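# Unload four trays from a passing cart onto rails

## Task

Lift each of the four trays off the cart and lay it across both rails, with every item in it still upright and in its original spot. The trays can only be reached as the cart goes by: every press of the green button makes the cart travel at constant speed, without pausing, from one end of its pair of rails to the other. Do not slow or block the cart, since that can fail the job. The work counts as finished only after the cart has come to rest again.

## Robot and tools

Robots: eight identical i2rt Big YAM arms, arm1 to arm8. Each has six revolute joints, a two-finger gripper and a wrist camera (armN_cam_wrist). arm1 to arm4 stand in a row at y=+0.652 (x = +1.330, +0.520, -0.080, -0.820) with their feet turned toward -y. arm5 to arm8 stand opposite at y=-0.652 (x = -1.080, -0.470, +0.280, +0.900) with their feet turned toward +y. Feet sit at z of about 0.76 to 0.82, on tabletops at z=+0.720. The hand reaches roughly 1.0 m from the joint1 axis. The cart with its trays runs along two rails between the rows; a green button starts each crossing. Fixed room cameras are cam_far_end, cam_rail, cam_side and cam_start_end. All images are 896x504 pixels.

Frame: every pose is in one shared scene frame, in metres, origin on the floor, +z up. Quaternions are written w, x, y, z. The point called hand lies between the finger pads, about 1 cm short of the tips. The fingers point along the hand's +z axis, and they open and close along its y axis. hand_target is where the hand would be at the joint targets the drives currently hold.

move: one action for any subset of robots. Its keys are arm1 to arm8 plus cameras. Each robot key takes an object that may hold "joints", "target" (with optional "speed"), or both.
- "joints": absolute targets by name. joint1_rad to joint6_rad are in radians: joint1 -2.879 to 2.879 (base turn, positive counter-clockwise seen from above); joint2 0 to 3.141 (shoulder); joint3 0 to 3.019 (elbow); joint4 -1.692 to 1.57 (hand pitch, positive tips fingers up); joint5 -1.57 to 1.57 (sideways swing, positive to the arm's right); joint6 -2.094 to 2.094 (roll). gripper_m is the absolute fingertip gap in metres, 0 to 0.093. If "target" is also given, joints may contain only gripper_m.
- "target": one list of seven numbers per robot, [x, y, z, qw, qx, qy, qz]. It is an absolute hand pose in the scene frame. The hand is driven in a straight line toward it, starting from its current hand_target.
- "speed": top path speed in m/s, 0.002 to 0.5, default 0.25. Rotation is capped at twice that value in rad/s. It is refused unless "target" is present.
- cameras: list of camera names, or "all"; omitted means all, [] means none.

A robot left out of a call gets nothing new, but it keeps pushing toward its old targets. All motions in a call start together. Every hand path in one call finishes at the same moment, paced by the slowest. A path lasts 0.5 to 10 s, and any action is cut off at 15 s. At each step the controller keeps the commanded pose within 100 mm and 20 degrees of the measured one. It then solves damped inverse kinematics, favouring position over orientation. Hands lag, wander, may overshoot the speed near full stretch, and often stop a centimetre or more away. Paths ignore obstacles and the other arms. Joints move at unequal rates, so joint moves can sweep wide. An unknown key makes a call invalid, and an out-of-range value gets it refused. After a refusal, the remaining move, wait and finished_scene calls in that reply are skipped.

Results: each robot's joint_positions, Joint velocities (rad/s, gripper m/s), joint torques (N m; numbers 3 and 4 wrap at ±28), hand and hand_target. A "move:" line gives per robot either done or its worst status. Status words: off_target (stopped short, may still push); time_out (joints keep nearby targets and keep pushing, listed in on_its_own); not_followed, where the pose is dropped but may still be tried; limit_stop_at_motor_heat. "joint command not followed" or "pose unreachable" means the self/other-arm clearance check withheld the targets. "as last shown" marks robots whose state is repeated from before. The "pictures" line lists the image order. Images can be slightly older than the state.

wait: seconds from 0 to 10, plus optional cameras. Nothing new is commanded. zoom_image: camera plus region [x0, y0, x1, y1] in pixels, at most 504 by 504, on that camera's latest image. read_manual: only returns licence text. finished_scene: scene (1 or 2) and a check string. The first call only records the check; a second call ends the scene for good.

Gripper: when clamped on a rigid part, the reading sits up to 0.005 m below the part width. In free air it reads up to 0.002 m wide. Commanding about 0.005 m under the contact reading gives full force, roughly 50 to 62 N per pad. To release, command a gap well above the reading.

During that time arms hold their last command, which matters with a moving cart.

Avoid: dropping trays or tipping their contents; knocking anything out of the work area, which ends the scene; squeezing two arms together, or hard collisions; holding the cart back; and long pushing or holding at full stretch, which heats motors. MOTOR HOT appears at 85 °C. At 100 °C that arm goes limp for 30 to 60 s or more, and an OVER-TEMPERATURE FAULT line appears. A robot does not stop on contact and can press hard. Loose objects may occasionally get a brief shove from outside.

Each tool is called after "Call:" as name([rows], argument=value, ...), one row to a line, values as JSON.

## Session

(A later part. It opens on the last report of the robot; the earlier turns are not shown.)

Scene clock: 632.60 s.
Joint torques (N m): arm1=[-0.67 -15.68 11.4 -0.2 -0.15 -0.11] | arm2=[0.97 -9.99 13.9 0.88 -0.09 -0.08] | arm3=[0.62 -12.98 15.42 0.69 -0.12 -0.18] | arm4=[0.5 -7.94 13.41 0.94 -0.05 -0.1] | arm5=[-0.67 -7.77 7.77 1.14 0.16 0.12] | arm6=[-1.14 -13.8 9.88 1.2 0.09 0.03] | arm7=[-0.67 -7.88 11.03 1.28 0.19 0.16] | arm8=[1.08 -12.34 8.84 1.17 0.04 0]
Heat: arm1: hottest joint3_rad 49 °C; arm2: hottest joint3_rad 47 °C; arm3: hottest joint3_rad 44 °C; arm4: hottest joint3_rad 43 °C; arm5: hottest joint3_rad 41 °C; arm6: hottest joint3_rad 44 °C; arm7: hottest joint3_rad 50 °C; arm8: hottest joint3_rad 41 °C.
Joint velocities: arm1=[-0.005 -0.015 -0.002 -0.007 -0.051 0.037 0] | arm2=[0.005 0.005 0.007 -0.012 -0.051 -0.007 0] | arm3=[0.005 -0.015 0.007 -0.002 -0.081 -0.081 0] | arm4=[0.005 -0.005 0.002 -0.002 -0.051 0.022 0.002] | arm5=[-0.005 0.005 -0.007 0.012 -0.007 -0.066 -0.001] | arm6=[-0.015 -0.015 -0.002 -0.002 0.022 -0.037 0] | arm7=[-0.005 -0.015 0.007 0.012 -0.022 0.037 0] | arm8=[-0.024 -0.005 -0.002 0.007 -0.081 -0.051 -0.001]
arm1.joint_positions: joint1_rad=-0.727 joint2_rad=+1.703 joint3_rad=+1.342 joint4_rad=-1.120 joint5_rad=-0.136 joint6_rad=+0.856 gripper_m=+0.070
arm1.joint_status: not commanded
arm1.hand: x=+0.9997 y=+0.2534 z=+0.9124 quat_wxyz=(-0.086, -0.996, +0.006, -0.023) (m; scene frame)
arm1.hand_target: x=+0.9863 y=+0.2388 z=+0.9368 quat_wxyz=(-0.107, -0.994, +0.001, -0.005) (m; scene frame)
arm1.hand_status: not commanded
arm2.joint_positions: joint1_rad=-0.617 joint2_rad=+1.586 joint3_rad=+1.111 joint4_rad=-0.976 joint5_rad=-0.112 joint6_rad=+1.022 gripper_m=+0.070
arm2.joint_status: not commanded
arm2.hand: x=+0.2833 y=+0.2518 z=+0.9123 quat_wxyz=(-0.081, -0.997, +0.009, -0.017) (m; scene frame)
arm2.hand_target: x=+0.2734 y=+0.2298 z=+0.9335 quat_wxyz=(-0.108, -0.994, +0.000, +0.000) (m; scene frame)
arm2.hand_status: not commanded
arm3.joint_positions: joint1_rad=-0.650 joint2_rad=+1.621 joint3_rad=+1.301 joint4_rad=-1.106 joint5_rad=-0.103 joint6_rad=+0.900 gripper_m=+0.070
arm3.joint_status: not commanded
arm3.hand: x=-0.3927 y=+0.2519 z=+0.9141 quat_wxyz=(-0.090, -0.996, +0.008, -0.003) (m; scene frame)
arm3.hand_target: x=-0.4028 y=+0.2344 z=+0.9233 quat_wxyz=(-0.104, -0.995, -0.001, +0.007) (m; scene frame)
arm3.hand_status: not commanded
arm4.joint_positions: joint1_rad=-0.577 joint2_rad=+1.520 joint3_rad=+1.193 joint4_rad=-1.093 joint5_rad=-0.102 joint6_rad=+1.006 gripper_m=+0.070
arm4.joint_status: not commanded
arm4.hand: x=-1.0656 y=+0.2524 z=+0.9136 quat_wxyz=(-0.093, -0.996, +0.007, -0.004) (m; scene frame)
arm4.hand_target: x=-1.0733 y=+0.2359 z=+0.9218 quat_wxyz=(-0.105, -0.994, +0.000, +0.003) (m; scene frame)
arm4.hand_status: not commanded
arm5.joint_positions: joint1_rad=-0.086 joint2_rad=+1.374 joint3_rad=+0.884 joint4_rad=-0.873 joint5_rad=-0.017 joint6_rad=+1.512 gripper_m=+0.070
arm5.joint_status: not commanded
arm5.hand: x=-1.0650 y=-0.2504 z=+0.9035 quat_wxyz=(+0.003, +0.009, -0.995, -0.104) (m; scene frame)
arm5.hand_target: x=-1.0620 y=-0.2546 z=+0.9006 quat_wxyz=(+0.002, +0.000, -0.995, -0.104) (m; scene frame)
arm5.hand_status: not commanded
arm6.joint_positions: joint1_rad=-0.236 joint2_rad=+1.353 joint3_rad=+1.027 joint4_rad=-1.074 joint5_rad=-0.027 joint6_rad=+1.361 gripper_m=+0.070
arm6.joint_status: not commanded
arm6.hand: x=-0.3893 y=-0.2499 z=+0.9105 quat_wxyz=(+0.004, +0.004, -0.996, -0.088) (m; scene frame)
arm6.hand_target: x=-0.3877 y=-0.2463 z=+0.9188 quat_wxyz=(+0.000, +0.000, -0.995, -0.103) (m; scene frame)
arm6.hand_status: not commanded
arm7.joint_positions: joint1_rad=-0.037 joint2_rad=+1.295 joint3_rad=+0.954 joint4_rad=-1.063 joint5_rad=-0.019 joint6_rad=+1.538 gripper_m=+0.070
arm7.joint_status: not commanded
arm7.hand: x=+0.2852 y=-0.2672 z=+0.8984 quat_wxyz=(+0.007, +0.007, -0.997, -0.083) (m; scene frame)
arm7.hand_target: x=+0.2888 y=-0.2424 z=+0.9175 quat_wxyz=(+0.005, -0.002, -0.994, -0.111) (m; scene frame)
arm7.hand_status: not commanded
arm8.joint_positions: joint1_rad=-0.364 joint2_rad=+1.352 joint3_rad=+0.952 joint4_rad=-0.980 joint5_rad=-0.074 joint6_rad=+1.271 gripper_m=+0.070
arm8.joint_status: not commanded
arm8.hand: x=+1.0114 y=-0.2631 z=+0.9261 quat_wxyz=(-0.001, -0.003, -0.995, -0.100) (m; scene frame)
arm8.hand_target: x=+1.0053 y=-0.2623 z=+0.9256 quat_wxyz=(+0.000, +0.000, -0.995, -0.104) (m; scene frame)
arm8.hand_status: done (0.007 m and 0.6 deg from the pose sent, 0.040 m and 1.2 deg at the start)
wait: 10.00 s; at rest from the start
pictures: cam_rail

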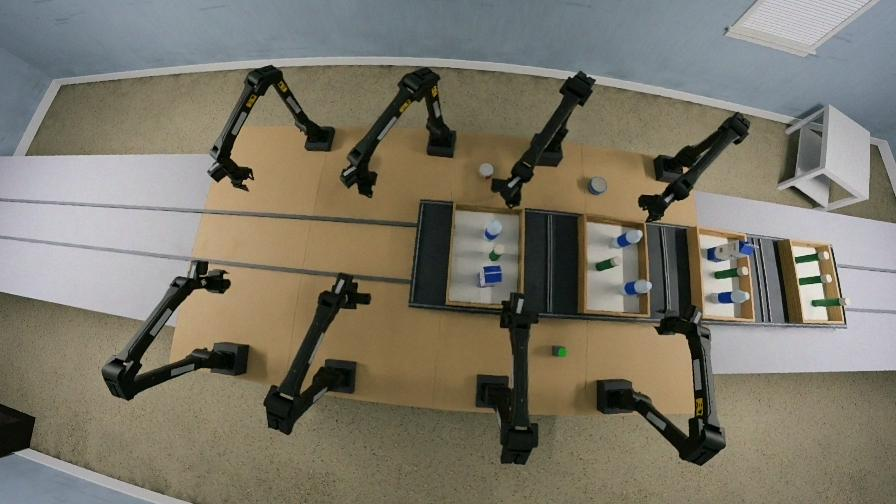

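Call:
wait(seconds=9.9, cameras=[])

Call:
wait(seconds=9.9, cameras=["arm1_cam_wrist", "arm2_cam_wrist", "arm3_cam_wrist", "arm4_cam_wrist", "arm5_cam_wrist", "arm6_cam_wrist", "arm7_cam_wrist", "arm8_cam_wrist", "cam_rail", "cam_side"])

Scene clock: 647.03 s.
Joint torques (N m): arm1=[-1.49 -15.74 11.15 -0.16 -0.15 -0.15] | arm2=[1.38 -10.23 13.85 0.76 -0.08 -0.09] | arm3=[0.67 -12.98 15.43 0.69 -0.12 -0.18] | arm4=[0.26 -8.06 13.52 0.96 -0.03 -0.11] | arm5=[-0.56 -7.77 7.69 1.37 0.15 0.12] | arm6=[-1.2 -13.86 9.88 1.18 0.09 0.03] | arm7=[-0.62 -7.82 11.04 1.28 0.19 0.17] | arm8=[1.03 -12.1 8.8 1.17 0.03 0.01]
Heat: arm1: hottest joint3_rad 49 °C; arm2: hottest joint3_rad 47 °C; arm3: hottest joint3_rad 44 °C; arm4: hottest joint3_rad 43 °C; arm5: hottest joint3_rad 40 °C; arm6: hottest joint3_rad 43 °C; arm7: hottest joint3_rad 50 °C; arm8: hottest joint3_rad 41 °C.
Joint velocities: arm1=[-0.015 -0.005 -0.007 -0.002 0.081 0.051 0] | arm2=[-0.005 -0.015 0.002 0.007 0.037 0.007 0] | arm3=[-0.005 -0.005 0.002 0.017 -0.007 -0.022 0] | arm4=[0.005 0.005 -0.002 0.007 0.007 0.037 -0.001] | arm5=[-0.005 -0.005 0.007 0.012 0.007 -0.066 0] | arm6=[-0.015 0.015 -0.007 0.002 0.022 0.007 0] | arm7=[-0.005 -0.015 -0.012 -0.002 0.022 -0.037 0.001] | arm8=[-0.005 -0.015 -0.002 -0.012 -0.037 0.022 -0.001]
arm1.joint_positions: joint1_rad=-0.727 joint2_rad=+1.703 joint3_rad=+1.342 joint4_rad=-1.120 joint5_rad=-0.136 joint6_rad=+0.856 gripper_m=+0.070
arm1.joint_status: not commanded
arm1.hand: x=+0.9997 y=+0.2534 z=+0.9124 quat_wxyz=(-0.086, -0.996, +0.006, -0.023) (m; scene frame)
arm1.hand_target: x=+0.9863 y=+0.2388 z=+0.9368 quat_wxyz=(-0.107, -0.994, +0.001, -0.005) (m; scene frame)
arm1.hand_status: not commanded
arm2.joint_positions: joint1_rad=-0.617 joint2_rad=+1.586 joint3_rad=+1.111 joint4_rad=-0.976 joint5_rad=-0.112 joint6_rad=+1.022 gripper_m=+0.070
arm2.joint_status: not commanded
arm2.hand: x=+0.2833 y=+0.2518 z=+0.9123 quat_wxyz=(-0.081, -0.997, +0.009, -0.017) (m; scene frame)
arm2.hand_target: x=+0.2734 y=+0.2298 z=+0.9335 quat_wxyz=(-0.108, -0.994, +0.000, +0.000) (m; scene frame)
arm2.hand_status: not commanded
arm3.joint_positions: joint1_rad=-0.650 joint2_rad=+1.621 joint3_rad=+1.301 joint4_rad=-1.106 joint5_rad=-0.103 joint6_rad=+0.900 gripper_m=+0.070
arm3.joint_status: not commanded
arm3.hand: x=-0.3927 y=+0.2519 z=+0.9141 quat_wxyz=(-0.090, -0.996, +0.008, -0.003) (m; scene frame)
arm3.hand_target: x=-0.4028 y=+0.2344 z=+0.9233 quat_wxyz=(-0.104, -0.995, -0.001, +0.007) (m; scene frame)
arm3.hand_status: not commanded
arm4.joint_positions: joint1_rad=-0.577 joint2_rad=+1.520 joint3_rad=+1.193 joint4_rad=-1.093 joint5_rad=-0.102 joint6_rad=+1.006 gripper_m=+0.070
arm4.joint_status: not commanded
arm4.hand: x=-1.0656 y=+0.2524 z=+0.9136 quat_wxyz=(-0.093, -0.996, +0.007, -0.004) (m; scene frame)
arm4.hand_target: x=-1.0733 y=+0.2359 z=+0.9218 quat_wxyz=(-0.105, -0.994, +0.000, +0.003) (m; scene frame)
arm4.hand_status: not commanded
arm5.joint_positions: joint1_rad=-0.086 joint2_rad=+1.374 joint3_rad=+0.884 joint4_rad=-0.873 joint5_rad=-0.017 joint6_rad=+1.512 gripper_m=+0.070
arm5.joint_status: not commanded
arm5.hand: x=-1.0650 y=-0.2504 z=+0.9035 quat_wxyz=(+0.003, +0.009, -0.995, -0.104) (m; scene frame)
arm5.hand_target: x=-1.0620 y=-0.2546 z=+0.9006 quat_wxyz=(+0.002, +0.000, -0.995, -0.104) (m; scene frame)
arm5.hand_status: not commanded
arm6.joint_positions: joint1_rad=-0.236 joint2_rad=+1.353 joint3_rad=+1.027 joint4_rad=-1.074 joint5_rad=-0.027 joint6_rad=+1.361 gripper_m=+0.070
arm6.joint_status: not commanded
arm6.hand: x=-0.3893 y=-0.2499 z=+0.9105 quat_wxyz=(+0.004, +0.004, -0.996, -0.088) (m; scene frame)
arm6.hand_target: x=-0.3877 y=-0.2463 z=+0.9188 quat_wxyz=(+0.000, +0.000, -0.995, -0.103) (m; scene frame)
arm6.hand_status: not commanded
arm7.joint_positions: joint1_rad=-0.037 joint2_rad=+1.295 joint3_rad=+0.954 joint4_rad=-1.063 joint5_rad=-0.019 joint6_rad=+1.538 gripper_m=+0.070
arm7.joint_status: not commanded
arm7.hand: x=+0.2852 y=-0.2672 z=+0.8984 quat_wxyz=(+0.007, +0.007, -0.997, -0.083) (m; scene frame)
arm7.hand_target: x=+0.2888 y=-0.2424 z=+0.9175 quat_wxyz=(+0.005, -0.002, -0.994, -0.111) (m; scene frame)
arm7.hand_status: not commanded
arm8.joint_positions: joint1_rad=-0.364 joint2_rad=+1.352 joint3_rad=+0.952 joint4_rad=-0.980 joint5_rad=-0.074 joint6_rad=+1.271 gripper_m=+0.070
arm8.joint_status: not commanded
arm8.hand: x=+1.0114 y=-0.2631 z=+0.9261 quat_wxyz=(-0.001, -0.003, -0.995, -0.100) (m; scene frame)
arm8.hand_target: x=+1.0053 y=-0.2623 z=+0.9256 quat_wxyz=(+0.000, +0.000, -0.995, -0.104) (m; scene frame)
arm8.hand_status: done (0.007 m and 0.6 deg from the pose sent, 0.040 m and 1.2 deg at the start)
wait: 9.90 s; at rest from the start
pictures: none
No camera images: "cameras" was empty.

Scene clock: 656.93 s.
Joint torques (N m): arm1=[-1.67 -15.68 11.26 -0.12 -0.17 -0.1] | arm2=[0.91 -9.88 13.96 0.83 -0.06 -0.1] | arm3=[0.62 -13.04 15.43 0.69 -0.12 -0.18] | arm4=[0.21 -7.94 13.48 0.9 -0.05 -0.08] | arm5=[-0.79 -7.47 7.69 1.28 0.14 0.1] | arm6=[-1.08 -13.86 9.88 1.17 0.09 0.03] | arm7=[-0.67 -7.88 11.03 1.29 0.2 0.16] | arm8=[0.91 -12.34 8.83 1.13 0.03 0.01]
Heat: arm1: hottest joint3_rad 49 °C; arm2: hottest joint3_rad 47 °C; arm3: hottest joint3_rad 44 °C; arm4: hottest joint3_rad 43 °C; arm5: hottest joint3_rad 40 °C; arm6: hottest joint3_rad 43 °C; arm7: hottest joint3_rad 51 °C; arm8: hottest joint3_rad 40 °C.
Joint velocities: arm1=[-0.005 -0.005 0.007 -0.007 0.081 -0.037 -0.001] | arm2=[-0.005 -0.005 -0.017 -0.022 -0.007 0.022 0] | arm3=[0.005 0.005 -0.012 0.012 0.007 -0.037 0] | arm4=[-0.005 -0.015 -0.017 -0.007 0.037 -0.066 0] | arm5=[0.005 -0.005 0.007 -0.022 -0.051 0.051 -0.001] | arm6=[-0.005 0.005 -0.012 -0.017 -0.022 0.051 -0.001] | arm7=[-0.005 -0.005 -0.012 -0.007 -0.037 -0.051 -0.002] | arm8=[-0.015 -0.005 -0.017 0.007 -0.051 -0.066 0.001]
arm1.joint_positions: joint1_rad=-0.727 joint2_rad=+1.703 joint3_rad=+1.342 joint4_rad=-1.120 joint5_rad=-0.136 joint6_rad=+0.856 gripper_m=+0.070
arm1.joint_status: not commanded
arm1.hand: x=+0.9997 y=+0.2534 z=+0.9124 quat_wxyz=(-0.086, -0.996, +0.006, -0.023) (m; scene frame)
arm1.hand_target: x=+0.9863 y=+0.2388 z=+0.9368 quat_wxyz=(-0.107, -0.994, +0.001, -0.005) (m; scene frame)
arm1.hand_status: not commanded
arm2.joint_positions: joint1_rad=-0.617 joint2_rad=+1.586 joint3_rad=+1.111 joint4_rad=-0.976 joint5_rad=-0.112 joint6_rad=+1.022 gripper_m=+0.070
arm2.joint_status: not commanded
arm2.hand: x=+0.2833 y=+0.2518 z=+0.9123 quat_wxyz=(-0.081, -0.997, +0.009, -0.017) (m; scene frame)
arm2.hand_target: x=+0.2734 y=+0.2298 z=+0.9335 quat_wxyz=(-0.108, -0.994, +0.000, +0.000) (m; scene frame)
arm2.hand_status: not commanded
arm3.joint_positions: joint1_rad=-0.650 joint2_rad=+1.621 joint3_rad=+1.301 joint4_rad=-1.106 joint5_rad=-0.103 joint6_rad=+0.900 gripper_m=+0.070
arm3.joint_status: not commanded
arm3.hand: x=-0.3927 y=+0.2519 z=+0.9141 quat_wxyz=(-0.090, -0.996, +0.008, -0.003) (m; scene frame)
arm3.hand_target: x=-0.4028 y=+0.2344 z=+0.9233 quat_wxyz=(-0.104, -0.995, -0.001, +0.007) (m; scene frame)
arm3.hand_status: not commanded
arm4.joint_positions: joint1_rad=-0.577 joint2_rad=+1.520 joint3_rad=+1.193 joint4_rad=-1.093 joint5_rad=-0.102 joint6_rad=+1.006 gripper_m=+0.070
arm4.joint_status: not commanded
arm4.hand: x=-1.0656 y=+0.2524 z=+0.9136 quat_wxyz=(-0.093, -0.996, +0.007, -0.004) (m; scene frame)
arm4.hand_target: x=-1.0733 y=+0.2359 z=+0.9218 quat_wxyz=(-0.105, -0.994, +0.000, +0.003) (m; scene frame)
arm4.hand_status: not commanded
arm5.joint_positions: joint1_rad=-0.086 joint2_rad=+1.374 joint3_rad=+0.884 joint4_rad=-0.873 joint5_rad=-0.017 joint6_rad=+1.512 gripper_m=+0.070
arm5.joint_status: not commanded
arm5.hand: x=-1.0650 y=-0.2504 z=+0.9035 quat_wxyz=(+0.003, +0.009, -0.995, -0.104) (m; scene frame)
arm5.hand_target: x=-1.0620 y=-0.2546 z=+0.9006 quat_wxyz=(+0.002, +0.000, -0.995, -0.104) (m; scene frame)
arm5.hand_status: not commanded
arm6.joint_positions: joint1_rad=-0.236 joint2_rad=+1.353 joint3_rad=+1.027 joint4_rad=-1.074 joint5_rad=-0.027 joint6_rad=+1.361 gripper_m=+0.070
arm6.joint_status: not commanded
arm6.hand: x=-0.3893 y=-0.2499 z=+0.9105 quat_wxyz=(+0.004, +0.004, -0.996, -0.088) (m; scene frame)
arm6.hand_target: x=-0.3877 y=-0.2463 z=+0.9188 quat_wxyz=(+0.000, +0.000, -0.995, -0.103) (m; scene frame)
arm6.hand_status: not commanded
arm7.joint_positions: joint1_rad=-0.037 joint2_rad=+1.295 joint3_rad=+0.954 joint4_rad=-1.063 joint5_rad=-0.019 joint6_rad=+1.538 gripper_m=+0.070
arm7.joint_status: not commanded
arm7.hand: x=+0.2852 y=-0.2672 z=+0.8984 quat_wxyz=(+0.007, +0.007, -0.997, -0.083) (m; scene frame)
arm7.hand_target: x=+0.2888 y=-0.2424 z=+0.9175 quat_wxyz=(+0.005, -0.002, -0.994, -0.111) (m; scene frame)
arm7.hand_status: not commanded
arm8.joint_positions: joint1_rad=-0.364 joint2_rad=+1.352 joint3_rad=+0.952 joint4_rad=-0.980 joint5_rad=-0.074 joint6_rad=+1.271 gripper_m=+0.070
arm8.joint_status: not commanded
arm8.hand: x=+1.0114 y=-0.2631 z=+0.9261 quat_wxyz=(-0.001, -0.003, -0.995, -0.100) (m; scene frame)
arm8.hand_target: x=+1.0053 y=-0.2623 z=+0.9256 quat_wxyz=(+0.000, +0.000, -0.995, -0.104) (m; scene frame)
arm8.hand_status: done (0.007 m and 0.6 deg from the pose sent, 0.040 m and 1.2 deg at the start)
wait: 9.90 s; at rest by 0.27 s
pictures: arm1_cam_wrist, arm2_cam_wrist, arm3_cam_wrist, arm4_cam_wrist, arm5_cam_wrist, arm6_cam_wrist, arm7_cam_wrist, arm8_cam_wrist, cam_rail, cam_side
camera_calibration:
arm1_cam_wrist: T_world_to_cam=[[0.0196868, 0.981375, -0.19109, -0.091905], [0.785874, 0.102964, 0.609754, -1.36316], [0.618073, -0.162177, -0.76921, 0.249728], [0, 0, 0, 1]] pos_world=[0.918732, 0.27105, 1.00572]
arm2_cam_wrist: T_world_to_cam=[[0.039408, 0.992336, -0.117115, -0.15762], [0.81209, 0.0364834, 0.58239, -0.761461], [0.5822, -0.118059, -0.804429, 0.720818], [0, 0, 0, 1]] pos_world=[0.204927, 0.269291, 1.00485]
arm3_cam_wrist: T_world_to_cam=[[0.0227116, 0.985568, -0.167748, -0.0863214], [0.755229, 0.0930293, 0.648826, -0.32457], [0.655067, -0.141424, -0.742217, 1.0951], [0, 0, 0, 1]] pos_world=[-0.470279, 0.270144, 1.00891]
arm4_cam_wrist: T_world_to_cam=[[0.0156523, 0.986018, -0.165904, -0.0819975], [0.838973, 0.0773139, 0.538652, 0.3923], [0.543948, -0.14762, -0.826032, 1.49034], [0, 0, 0, 1]] pos_world=[-1.13851, 0.270525, 1.00615]
arm5_cam_wrist: T_world_to_cam=[[0.0181167, -0.976623, -0.214196, -0.0316483], [-0.801005, -0.142391, 0.581477, -1.40986], [-0.598383, 0.161038, -0.784859, 0.236106], [0, 0, 0, 1]] pos_world=[-0.987448, -0.269681, 0.998331]
arm6_cam_wrist: T_world_to_cam=[[0.00657347, -0.980751, -0.195152, -0.0616813], [-0.805647, -0.1208, 0.579948, -0.865984], [-0.592359, 0.153412, -0.790933, 0.652303], [0, 0, 0, 1]] pos_world=[-0.310875, -0.265175, 1.00612]
arm7_cam_wrist: T_world_to_cam=[[0.0253788, -0.988343, -0.150115, -0.13749], [-0.79736, -0.110586, 0.593285, -0.330517], [-0.60297, 0.104639, -0.790872, 1.03608], [0, 0, 0, 1]] pos_world=[0.36467, -0.280851, 0.994854]
arm8_cam_wrist: T_world_to_cam=[[-0.0127015, -0.979386, -0.201597, -0.058331], [-0.815188, -0.106613, 0.5693, 0.273983], [-0.579057, 0.171571, -0.79703, 1.49304], [0, 0, 0, 1]] pos_world=[1.08717, -0.284081, 1.02226]

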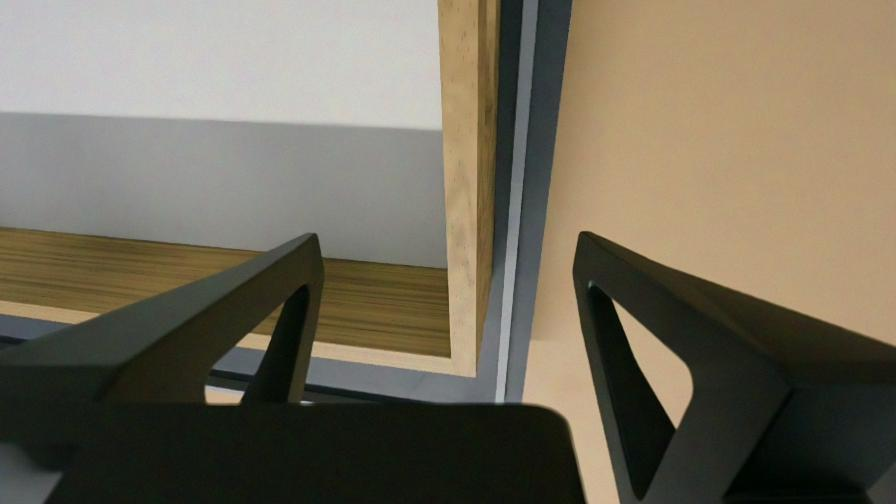

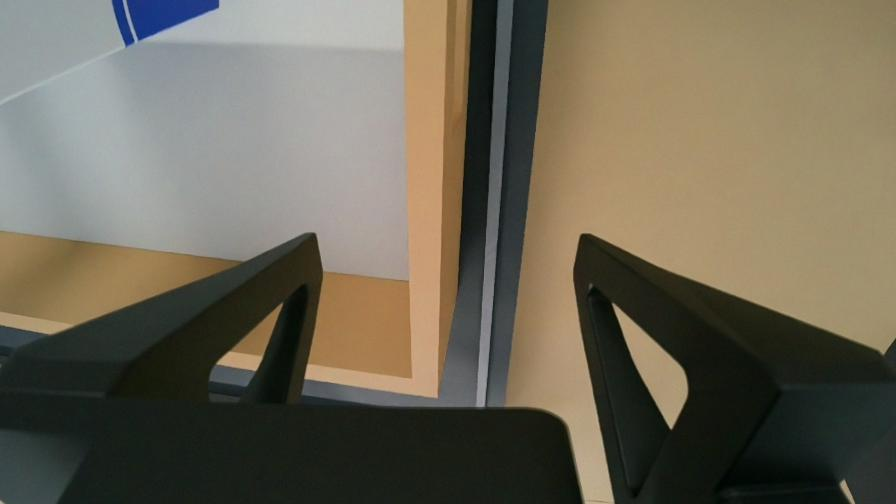

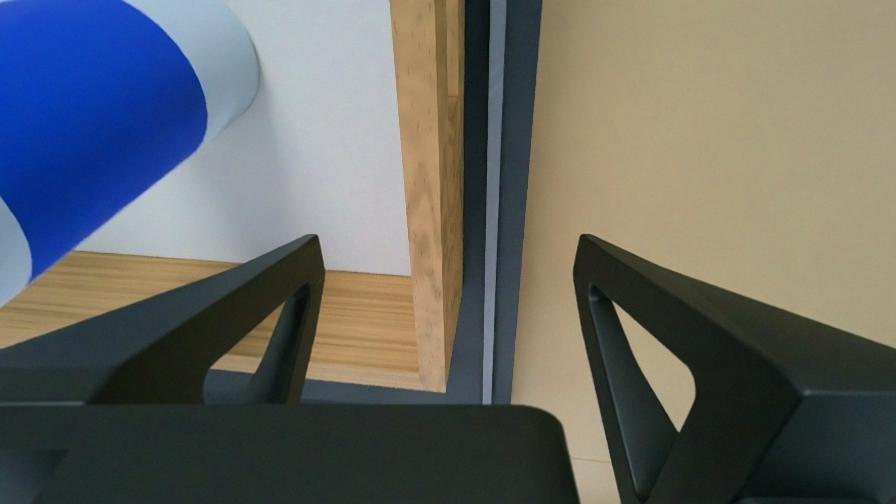

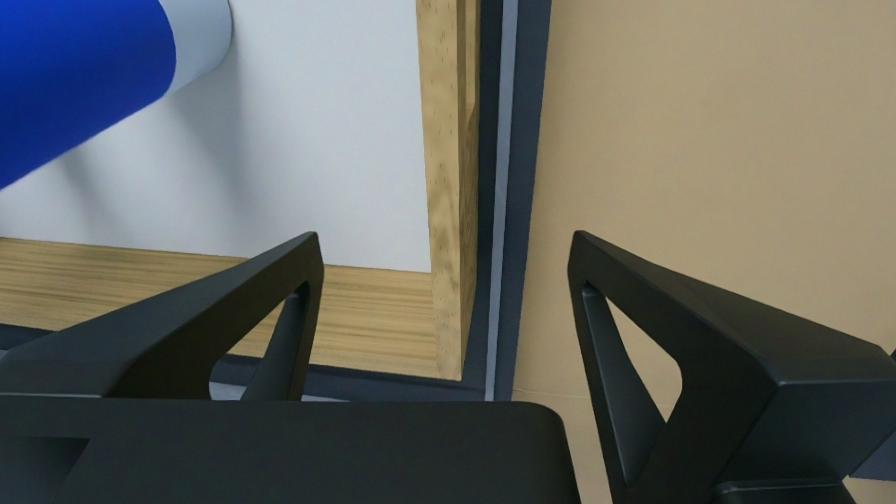

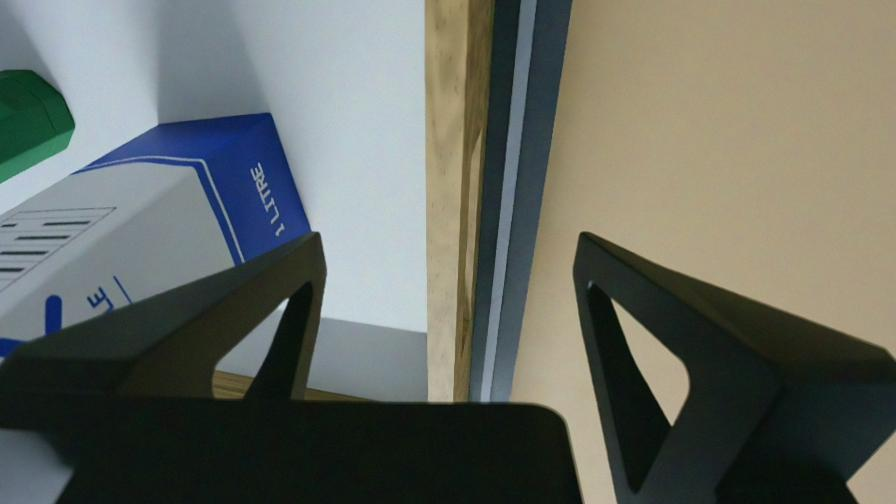

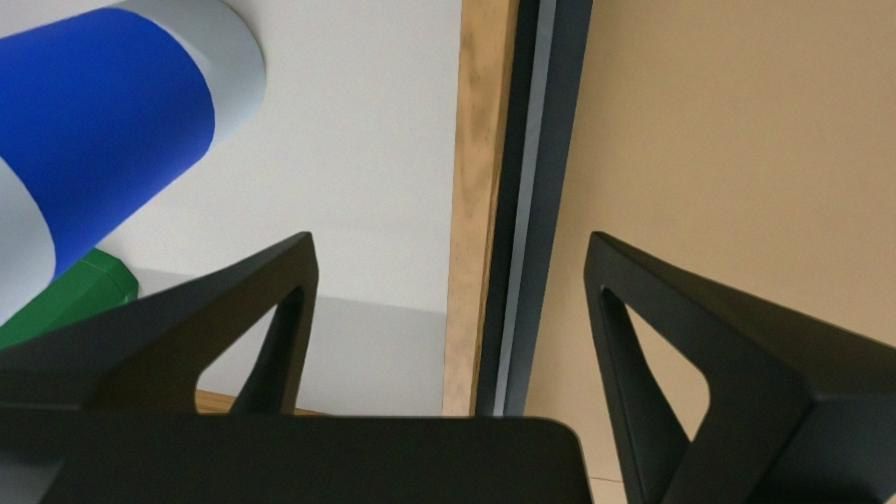

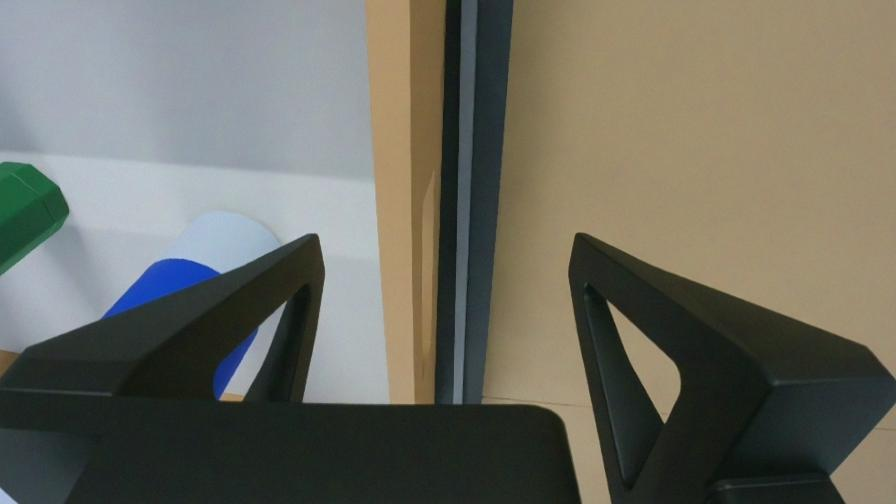

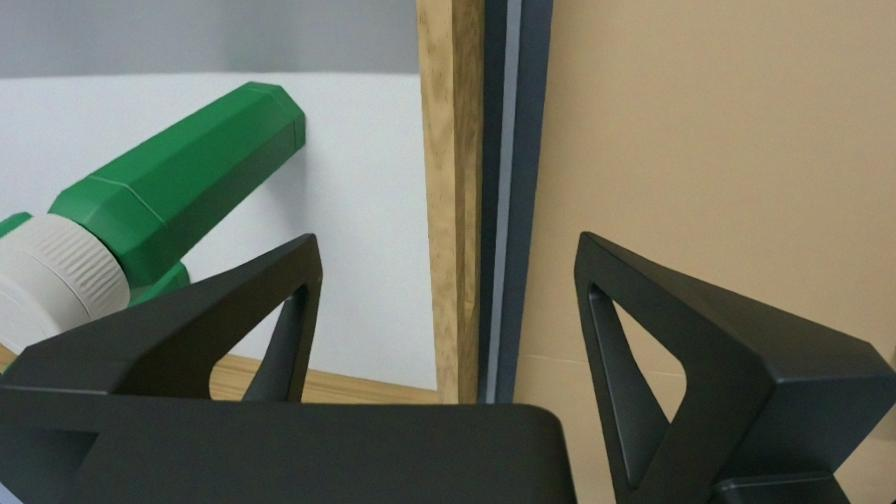

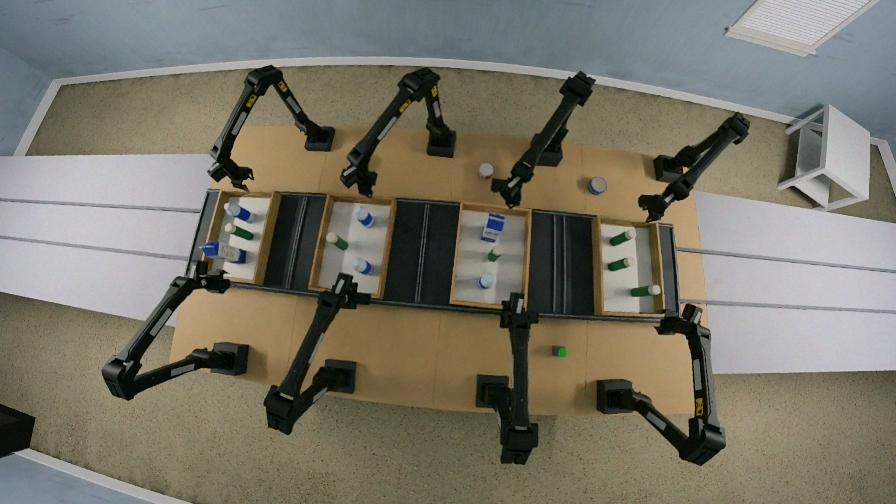

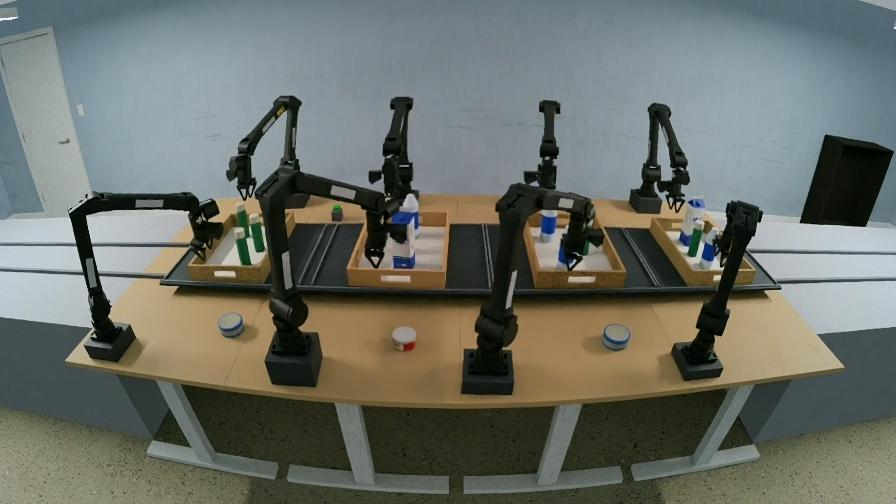

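Call:
move(arm4={"target": [-1.0733, 0.2759, 0.9218, 0.1045, 0.9945, 0, 0]}, arm5={"target": [-1.0620, -0.2946, 0.9006, 0, 0, 0.9945, 0.1045]}, cameras=[])

Call:
wait(seconds=10, cameras=["arm4_cam_wrist", "arm5_cam_wrist", "arm3_cam_wrist", "arm6_cam_wrist", "cam_rail"])

Scene clock: 675.00 s.
Joint torques (N m): arm1=[-1.14 -15.56 11.26 -0.24 -0.14 -0.11] | arm2=[1.38 -10.17 13.82 0.75 -0.04 -0.09] | arm3=[0.67 -12.98 15.42 0.68 -0.12 -0.18] | arm4=[-0.5 -9.93 8.83 0.98 -0.06 -0.1] | arm5=[-0.85 -5.71 7.72 0.92 0.12 0.04] | arm6=[-1.08 -13.92 9.88 1.18 0.09 0.03] | arm7=[-0.62 -7.88 11.02 1.25 0.2 0.17] | arm8=[0.97 -12.34 8.81 1.14 0.04 0.02]
Heat: arm1: hottest joint3_rad 49 °C; arm2: hottest joint3_rad 48 °C; arm3: hottest joint3_rad 44 °C; arm4: hottest joint3_rad 43 °C; arm5: hottest joint3_rad 39 °C; arm6: hottest joint3_rad 43 °C; arm7: hottest joint3_rad 51 °C; arm8: hottest joint3_rad 40 °C.
move: arm4 done; arm5 done
Joint velocities: arm1=[-0.005 0.005 -0.007 -0.002 0.051 0.007 -0.002] | arm2=[0.005 0.005 -0.007 0.002 -0.007 -0.051 0] | arm3=[0.005 0.005 0.012 -0.022 -0.037 -0.022 0] | arm4=[-0.015 -0.005 0.017 0.007 0.051 -0.095 0] | arm5=[-0.005 -0.005 -0.002 0.007 0.007 -0.051 0] | arm6=[-0.015 -0.005 -0.007 -0.017 -0.037 0.037 -0.001] | arm7=[-0.005 -0.024 -0.012 -0.002 0.037 0.007 0] | arm8=[-0.005 -0.005 -0.007 -0.012 -0.051 0.022 0]
arm1, arm2, arm3, arm6, arm7: as last shown
arm4.joint_positions: joint1_rad=-0.621 joint2_rad=+1.473 joint3_rad=+1.160 joint4_rad=-1.093 joint5_rad=-0.114 joint6_rad=+0.955 gripper_m=+0.070
arm4.joint_status: not commanded
arm4.hand: x=-1.0736 y=+0.2731 z=+0.9210 quat_wxyz=(-0.102, -0.995, +0.003, +0.000) (m; scene frame)
arm4.hand_target: x=-1.0730 y=+0.2761 z=+0.9216 quat_wxyz=(-0.104, -0.995, +0.000, +0.000) (m; scene frame)
arm4.hand_status: done (0.003 m and 0.4 deg from the pose sent, 0.026 m and 1.6 deg at the start)
arm5.joint_positions: joint1_rad=-0.088 joint2_rad=+1.258 joint3_rad=+0.783 joint4_rad=-0.870 joint5_rad=-0.014 joint6_rad=+1.512 gripper_m=+0.070
arm5.joint_status: not commanded
arm5.hand: x=-1.0653 y=-0.2879 z=+0.9059 quat_wxyz=(+0.001, +0.007, -0.994, -0.112) (m; scene frame)
arm5.hand_target: x=-1.0622 y=-0.2947 z=+0.9001 quat_wxyz=(+0.000, +0.000, -0.995, -0.104) (m; scene frame)
arm5.hand_status: done (0.009 m and 1.2 deg from the pose sent, 0.044 m and 1.1 deg at the start)
arm8.joint_positions: joint1_rad=-0.364 joint2_rad=+1.352 joint3_rad=+0.952 joint4_rad=-0.980 joint5_rad=-0.074 joint6_rad=+1.271 gripper_m=+0.070
arm8.joint_status: not commanded
arm8.hand: x=+1.0114 y=-0.2631 z=+0.9261 quat_wxyz=(-0.001, -0.003, -0.995, -0.100) (m; scene frame)
arm8.hand_target: x=+1.0053 y=-0.2623 z=+0.9256 quat_wxyz=(+0.000, +0.000, -0.995, -0.104) (m; scene frame)
arm8.hand_status: not commanded
pictures: none
No camera images: "cameras" was empty.

Scene clock: 685.00 s.
Joint torques (N m): arm1=[-0.5 -15.56 11.43 -0.1 -0.16 -0.08] | arm2=[1.14 -10.34 13.98 0.9 -0.02 -0.07] | arm3=[0.62 -13.04 15.43 0.69 -0.12 -0.18] | arm4=[-0.44 -9.7 8.79 0.87 -0.05 -0.11] | arm5=[-0.56 -6.18 7.8 0.92 0.13 0.06] | arm6=[-1.08 -13.86 9.89 1.17 0.09 0.03] | arm7=[-0.62 -7.88 11.03 1.29 0.19 0.17] | arm8=[1.14 -12.4 8.84 1.13 0.03 0.01]
Heat: arm1: hottest joint3_rad 49 °C; arm2: hottest joint3_rad 48 °C; arm3: hottest joint3_rad 44 °C; arm4: hottest joint3_rad 42 °C; arm5: hottest joint3_rad 39 °C; arm6: hottest joint3_rad 43 °C; arm7: hottest joint3_rad 51 °C; arm8: hottest joint3_rad 40 °C.
Joint velocities: arm1=[-0.015 0.005 -0.002 -0.007 -0.11 0.022 0] | arm2=[0.005 0.005 0.002 0.002 -0.022 -0.007 0] | arm3=[-0.015 -0.015 -0.017 -0.007 0.022 -0.051 0] | arm4=[-0.005 0.005 -0.017 -0.017 0.037 -0.037 0] | arm5=[-0.005 0.005 -0.007 -0.002 -0.081 0.007 0] | arm6=[-0.015 -0.015 -0.002 0.002 -0.051 0.007 0] | arm7=[-0.015 -0.005 -0.012 0.002 -0.037 0.007 0.001] | arm8=[-0.005 -0.005 -0.007 0.002 -0.051 -0.051 0]
arm1.joint_positions: joint1_rad=-0.727 joint2_rad=+1.703 joint3_rad=+1.342 joint4_rad=-1.120 joint5_rad=-0.136 joint6_rad=+0.856 gripper_m=+0.070
arm1.joint_status: not commanded
arm1.hand: x=+0.9997 y=+0.2534 z=+0.9124 quat_wxyz=(-0.086, -0.996, +0.006, -0.023) (m; scene frame)
arm1.hand_target: x=+0.9863 y=+0.2388 z=+0.9368 quat_wxyz=(-0.107, -0.994, +0.001, -0.005) (m; scene frame)
arm1.hand_status: not commanded
arm2.joint_positions: joint1_rad=-0.617 joint2_rad=+1.586 joint3_rad=+1.111 joint4_rad=-0.976 joint5_rad=-0.112 joint6_rad=+1.022 gripper_m=+0.070
arm2.joint_status: not commanded
arm2.hand: x=+0.2833 y=+0.2518 z=+0.9123 quat_wxyz=(-0.081, -0.997, +0.009, -0.017) (m; scene frame)
arm2.hand_target: x=+0.2734 y=+0.2298 z=+0.9335 quat_wxyz=(-0.108, -0.994, +0.000, +0.000) (m; scene frame)
arm2.hand_status: not commanded
arm3.joint_positions: joint1_rad=-0.650 joint2_rad=+1.621 joint3_rad=+1.301 joint4_rad=-1.106 joint5_rad=-0.103 joint6_rad=+0.900 gripper_m=+0.070
arm3.joint_status: not commanded
arm3.hand: x=-0.3927 y=+0.2519 z=+0.9141 quat_wxyz=(-0.090, -0.996, +0.008, -0.003) (m; scene frame)
arm3.hand_target: x=-0.4028 y=+0.2344 z=+0.9233 quat_wxyz=(-0.104, -0.995, -0.001, +0.007) (m; scene frame)
arm3.hand_status: not commanded
arm4.joint_positions: joint1_rad=-0.621 joint2_rad=+1.473 joint3_rad=+1.160 joint4_rad=-1.093 joint5_rad=-0.114 joint6_rad=+0.954 gripper_m=+0.070
arm4.joint_status: not commanded
arm4.hand: x=-1.0736 y=+0.2730 z=+0.9210 quat_wxyz=(-0.102, -0.995, +0.002, +0.000) (m; scene frame)
arm4.hand_target: x=-1.0730 y=+0.2760 z=+0.9216 quat_wxyz=(-0.104, -0.995, +0.000, +0.000) (m; scene frame)
arm4.hand_status: done (0.003 m and 0.4 deg from the pose sent, 0.026 m and 1.6 deg at the start)
arm5.joint_positions: joint1_rad=-0.088 joint2_rad=+1.258 joint3_rad=+0.783 joint4_rad=-0.870 joint5_rad=-0.014 joint6_rad=+1.512 gripper_m=+0.070
arm5.joint_status: not commanded
arm5.hand: x=-1.0653 y=-0.2879 z=+0.9059 quat_wxyz=(+0.001, +0.007, -0.994, -0.112) (m; scene frame)
arm5.hand_target: x=-1.0623 y=-0.2947 z=+0.9001 quat_wxyz=(+0.000, +0.000, -0.995, -0.104) (m; scene frame)
arm5.hand_status: done (0.009 m and 1.2 deg from the pose sent, 0.044 m and 1.1 deg at the start)
arm6.joint_positions: joint1_rad=-0.236 joint2_rad=+1.353 joint3_rad=+1.027 joint4_rad=-1.074 joint5_rad=-0.027 joint6_rad=+1.361 gripper_m=+0.070
arm6.joint_status: not commanded
arm6.hand: x=-0.3893 y=-0.2499 z=+0.9105 quat_wxyz=(+0.004, +0.004, -0.996, -0.088) (m; scene frame)
arm6.hand_target: x=-0.3877 y=-0.2463 z=+0.9188 quat_wxyz=(+0.000, +0.000, -0.995, -0.103) (m; scene frame)
arm6.hand_status: not commanded
arm7.joint_positions: joint1_rad=-0.037 joint2_rad=+1.295 joint3_rad=+0.954 joint4_rad=-1.063 joint5_rad=-0.019 joint6_rad=+1.538 gripper_m=+0.070
arm7.joint_status: not commanded
arm7.hand: x=+0.2852 y=-0.2672 z=+0.8984 quat_wxyz=(+0.007, +0.007, -0.997, -0.083) (m; scene frame)
arm7.hand_target: x=+0.2888 y=-0.2424 z=+0.9175 quat_wxyz=(+0.005, -0.002, -0.994, -0.111) (m; scene frame)
arm7.hand_status: not commanded
arm8.joint_positions: joint1_rad=-0.364 joint2_rad=+1.352 joint3_rad=+0.952 joint4_rad=-0.980 joint5_rad=-0.074 joint6_rad=+1.271 gripper_m=+0.070
arm8.joint_status: not commanded
arm8.hand: x=+1.0114 y=-0.2631 z=+0.9261 quat_wxyz=(-0.001, -0.003, -0.995, -0.100) (m; scene frame)
arm8.hand_target: x=+1.0053 y=-0.2623 z=+0.9256 quat_wxyz=(+0.000, +0.000, -0.995, -0.104) (m; scene frame)
arm8.hand_status: not commanded
wait: 10.00 s; at rest by 0.27 s
pictures: arm3_cam_wrist, arm4_cam_wrist, arm5_cam_wrist, arm6_cam_wrist, cam_rail
camera_calibration:
arm3_cam_wrist: T_world_to_cam=[[0.0227116, 0.985568, -0.167748, -0.0863214], [0.755229, 0.0930293, 0.648826, -0.32457], [0.655067, -0.141424, -0.742217, 1.0951], [0, 0, 0, 1]] pos_world=[-0.470279, 0.270144, 1.00891]
arm4_cam_wrist: T_world_to_cam=[[0.00594531, 0.982955, -0.183752, -0.0941498], [0.842148, 0.0941633, 0.530961, 0.399377], [0.539213, -0.157903, -0.827234, 1.50262], [0, 0, 0, 1]] pos_world=[-1.14601, 0.292206, 1.01366]
arm5_cam_wrist: T_world_to_cam=[[0.0160852, -0.972805, -0.231067, -0.0535775], [-0.803789, -0.150031, 0.575685, -1.4168], [-0.594696, 0.17647, -0.784343, 0.251722], [0, 0, 0, 1]] pos_world=[-0.98825, -0.309106, 1.00069]
arm6_cam_wrist: T_world_to_cam=[[0.00657347, -0.980751, -0.195152, -0.0616813], [-0.805647, -0.1208, 0.579948, -0.865984], [-0.592359, 0.153412, -0.790933, 0.652303], [0, 0, 0, 1]] pos_world=[-0.310875, -0.265175, 1.00612]

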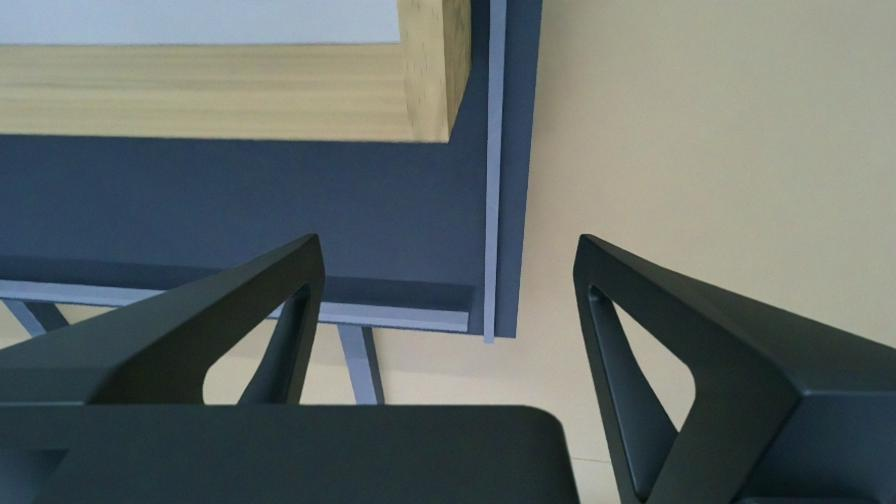

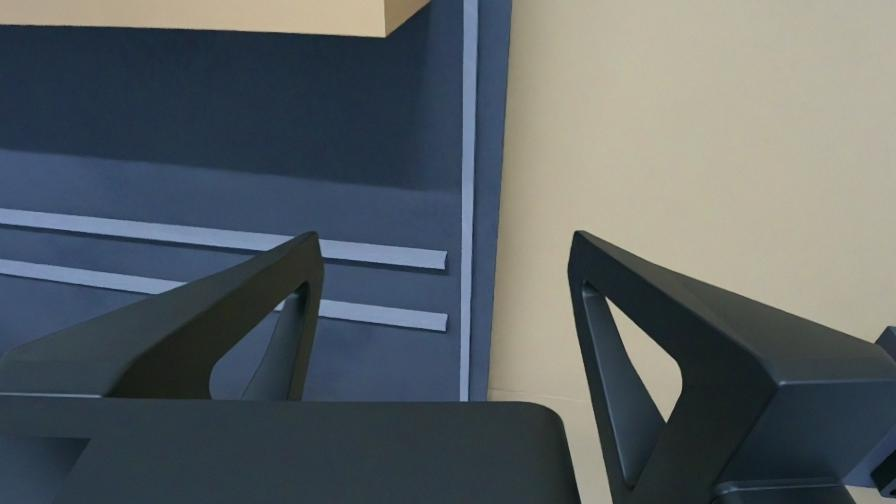

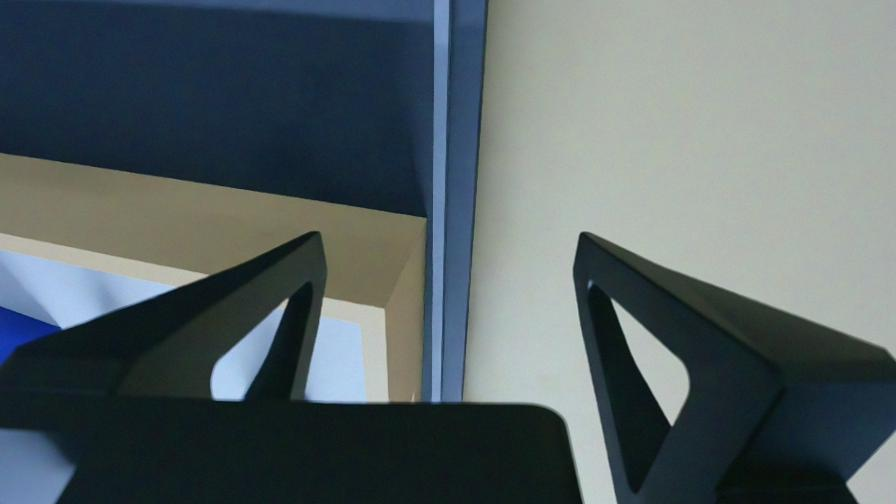

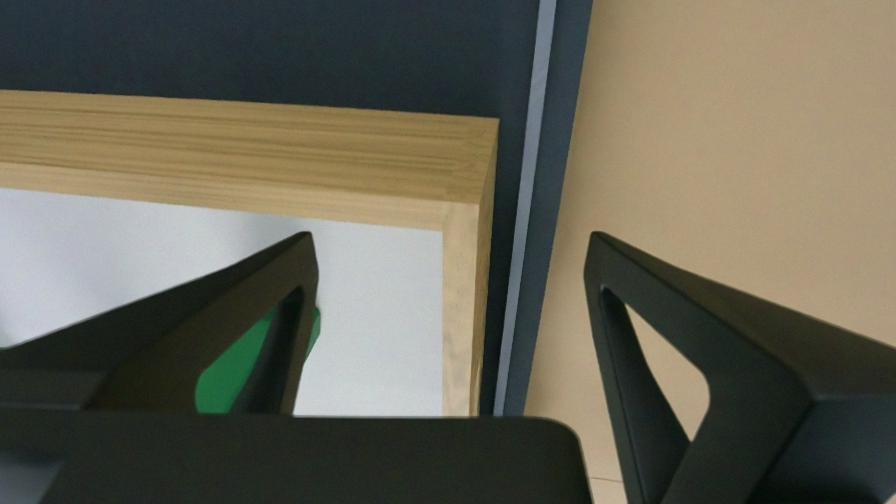

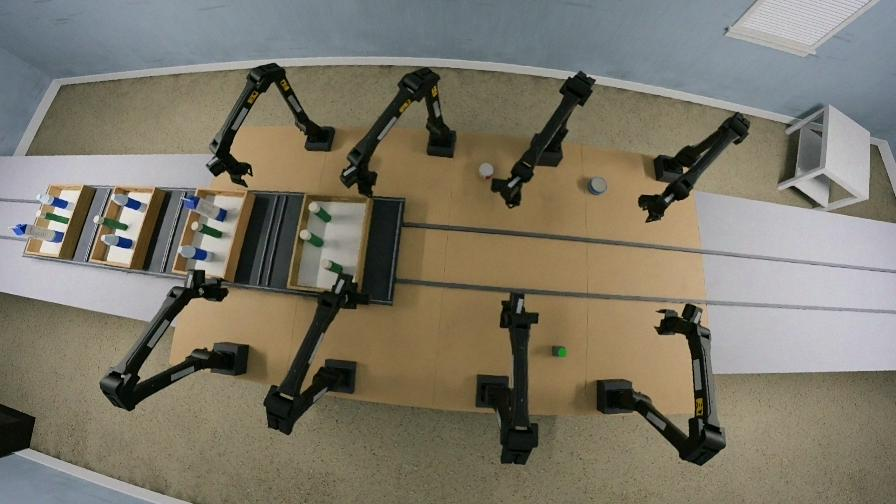

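Call:
zoom_image(camera="arm6_cam_wrist", region=[400, 80, 620, 240])

Call:
zoom_image(camera="arm5_cam_wrist", region=[320, 190, 520, 330])

Call:
zoom_image(camera="arm3_cam_wrist", region=[360, 0, 560, 160])

Scaled by 2.291 from the camera's 896x504 image, which has a finer 1280x720 frame.

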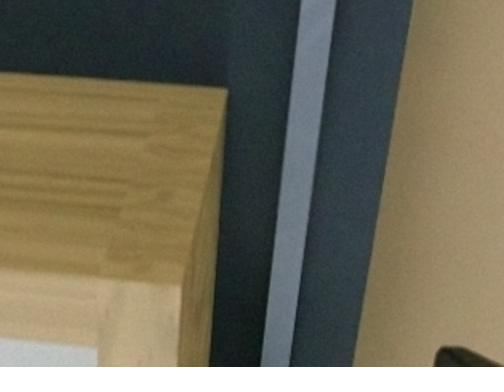

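Scaled by 2.520 from the camera's 896x504 image, which has a finer 1280x720 frame.

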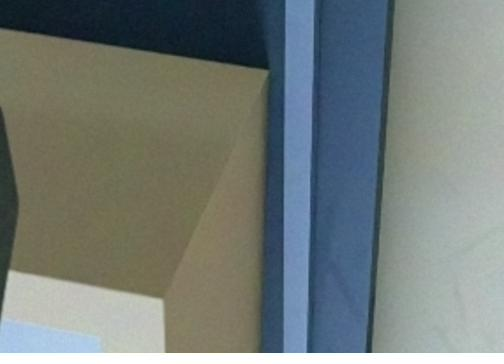

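Scaled by 2.520 from the camera's 896x504 image, which has a finer 1280x720 frame.

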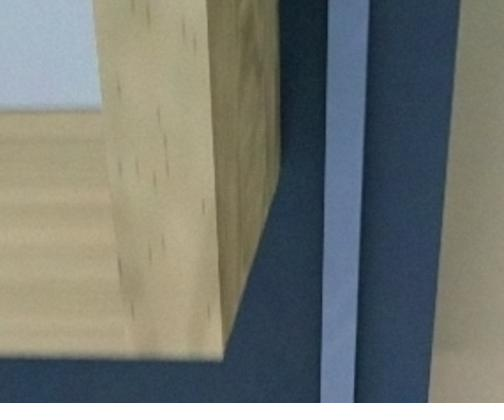

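Call:
move(arm4={"target": [-1.0692, 0.2383, 0.9203, 0.1045, 0.9945, 0, 0], "speed": 0.03}, arm5={"target": [-1.0544, -0.2433, 0.9139, 0, 0, 0.9945, 0.1045], "speed": 0.03}, cameras=["cam_start_end"])

Scene clock: 835.73 s.
Joint torques (N m): arm1=[-0.09 -15.21 11.33 -0.18 -0.14 -0.17] | arm2=[0.97 -10.11 13.74 0.76 -0.04 -0.06] | arm3=[0.62 -12.98 15.42 0.68 -0.12 -0.18] | arm4=[0.91 -7.24 13.38 1.05 0.14 0.02] | arm5=[-0.44 -5.54 13.04 0.59 0.08 -0.08] | arm6=[-1.08 -13.86 9.88 1.16 0.09 0.04] | arm7=[-0.73 -7.94 11.03 1.28 0.19 0.17] | arm8=[1.26 -12.34 8.81 1.16 0.03 0.01]
Heat: arm1: hottest joint3_rad 51 °C; arm2: hottest joint3_rad 49 °C; arm3: hottest joint3_rad 46 °C; arm4: hottest joint3_rad 38 °C; arm5: hottest joint3_rad 39 °C; arm6: hottest joint3_rad 42 °C; arm7: hottest joint3_rad 53 °C; arm8: hottest joint3_rad 39 °C.
move: arm4 off_target; arm5 off_target
Joint velocities: arm1=[0.005 -0.005 -0.017 -0.007 0.051 0.007 0] | arm2=[0.005 -0.005 0.002 -0.007 0.007 -0.007 -0.001] | arm3=[-0.005 0.005 -0.007 0.002 -0.007 -0.051 -0.001] | arm4=[-0.005 -0.005 -0.012 0.007 0.051 -0.066 -0.001] | arm5=[0.005 0.005 -0.012 -0.007 -0.095 0.022 -0.001] | arm6=[-0.015 0.015 -0.022 -0.002 0.007 0.007 0] | arm7=[-0.015 -0.005 0.002 -0.012 -0.066 -0.051 0.001] | arm8=[-0.005 0.005 0.002 -0.007 -0.007 0.095 -0.001]
arm1, arm2, arm3, arm6, arm7, arm8: as last shown
arm4.joint_positions: joint1_rad=-0.579 joint2_rad=+1.505 joint3_rad=+1.180 joint4_rad=-1.093 joint5_rad=-0.111 joint6_rad=+0.993 gripper_m=+0.070
arm4.joint_status: not commanded
arm4.hand: x=-1.0621 y=+0.2562 z=+0.9149 quat_wxyz=(-0.096, -0.995, +0.001, -0.006) (m; scene frame)
arm4.hand_target: x=-1.0689 y=+0.2388 z=+0.9205 quat_wxyz=(-0.105, -0.994, +0.000, +0.000) (m; scene frame)
arm4.hand_status: off_target (0.020 m and 1.2 deg from the pose sent, 0.035 m and 0.4 deg at the start)
arm5.joint_positions: joint1_rad=-0.102 joint2_rad=+1.357 joint3_rad=+0.864 joint4_rad=-0.896 joint5_rad=-0.014 joint6_rad=+1.512 gripper_m=+0.070
arm5.joint_status: not commanded
arm5.hand: x=-1.0589 y=-0.2638 z=+0.9014 quat_wxyz=(+0.001, +0.000, -0.996, -0.091) (m; scene frame)
arm5.hand_target: x=-1.0543 y=-0.2442 z=+0.9145 quat_wxyz=(+0.000, +0.000, -0.994, -0.105) (m; scene frame)
arm5.hand_status: off_target (0.024 m and 1.5 deg from the pose sent, 0.047 m and 1.2 deg at the start)
pictures: cam_start_end

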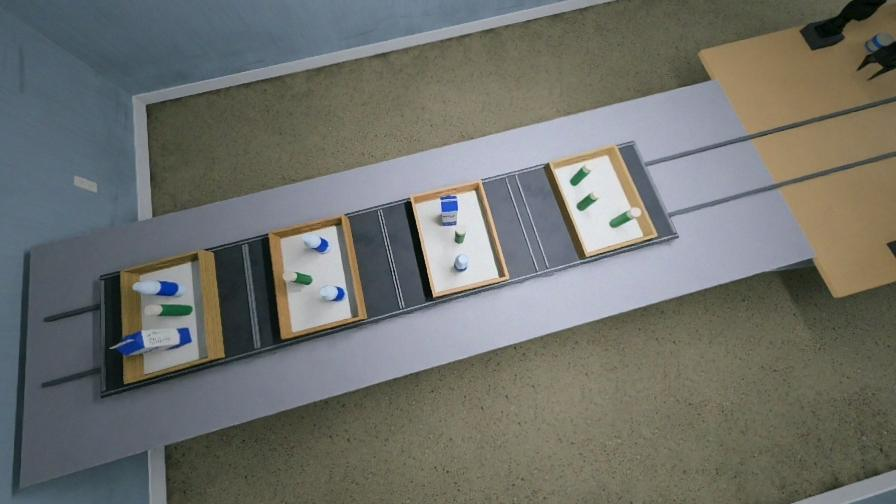

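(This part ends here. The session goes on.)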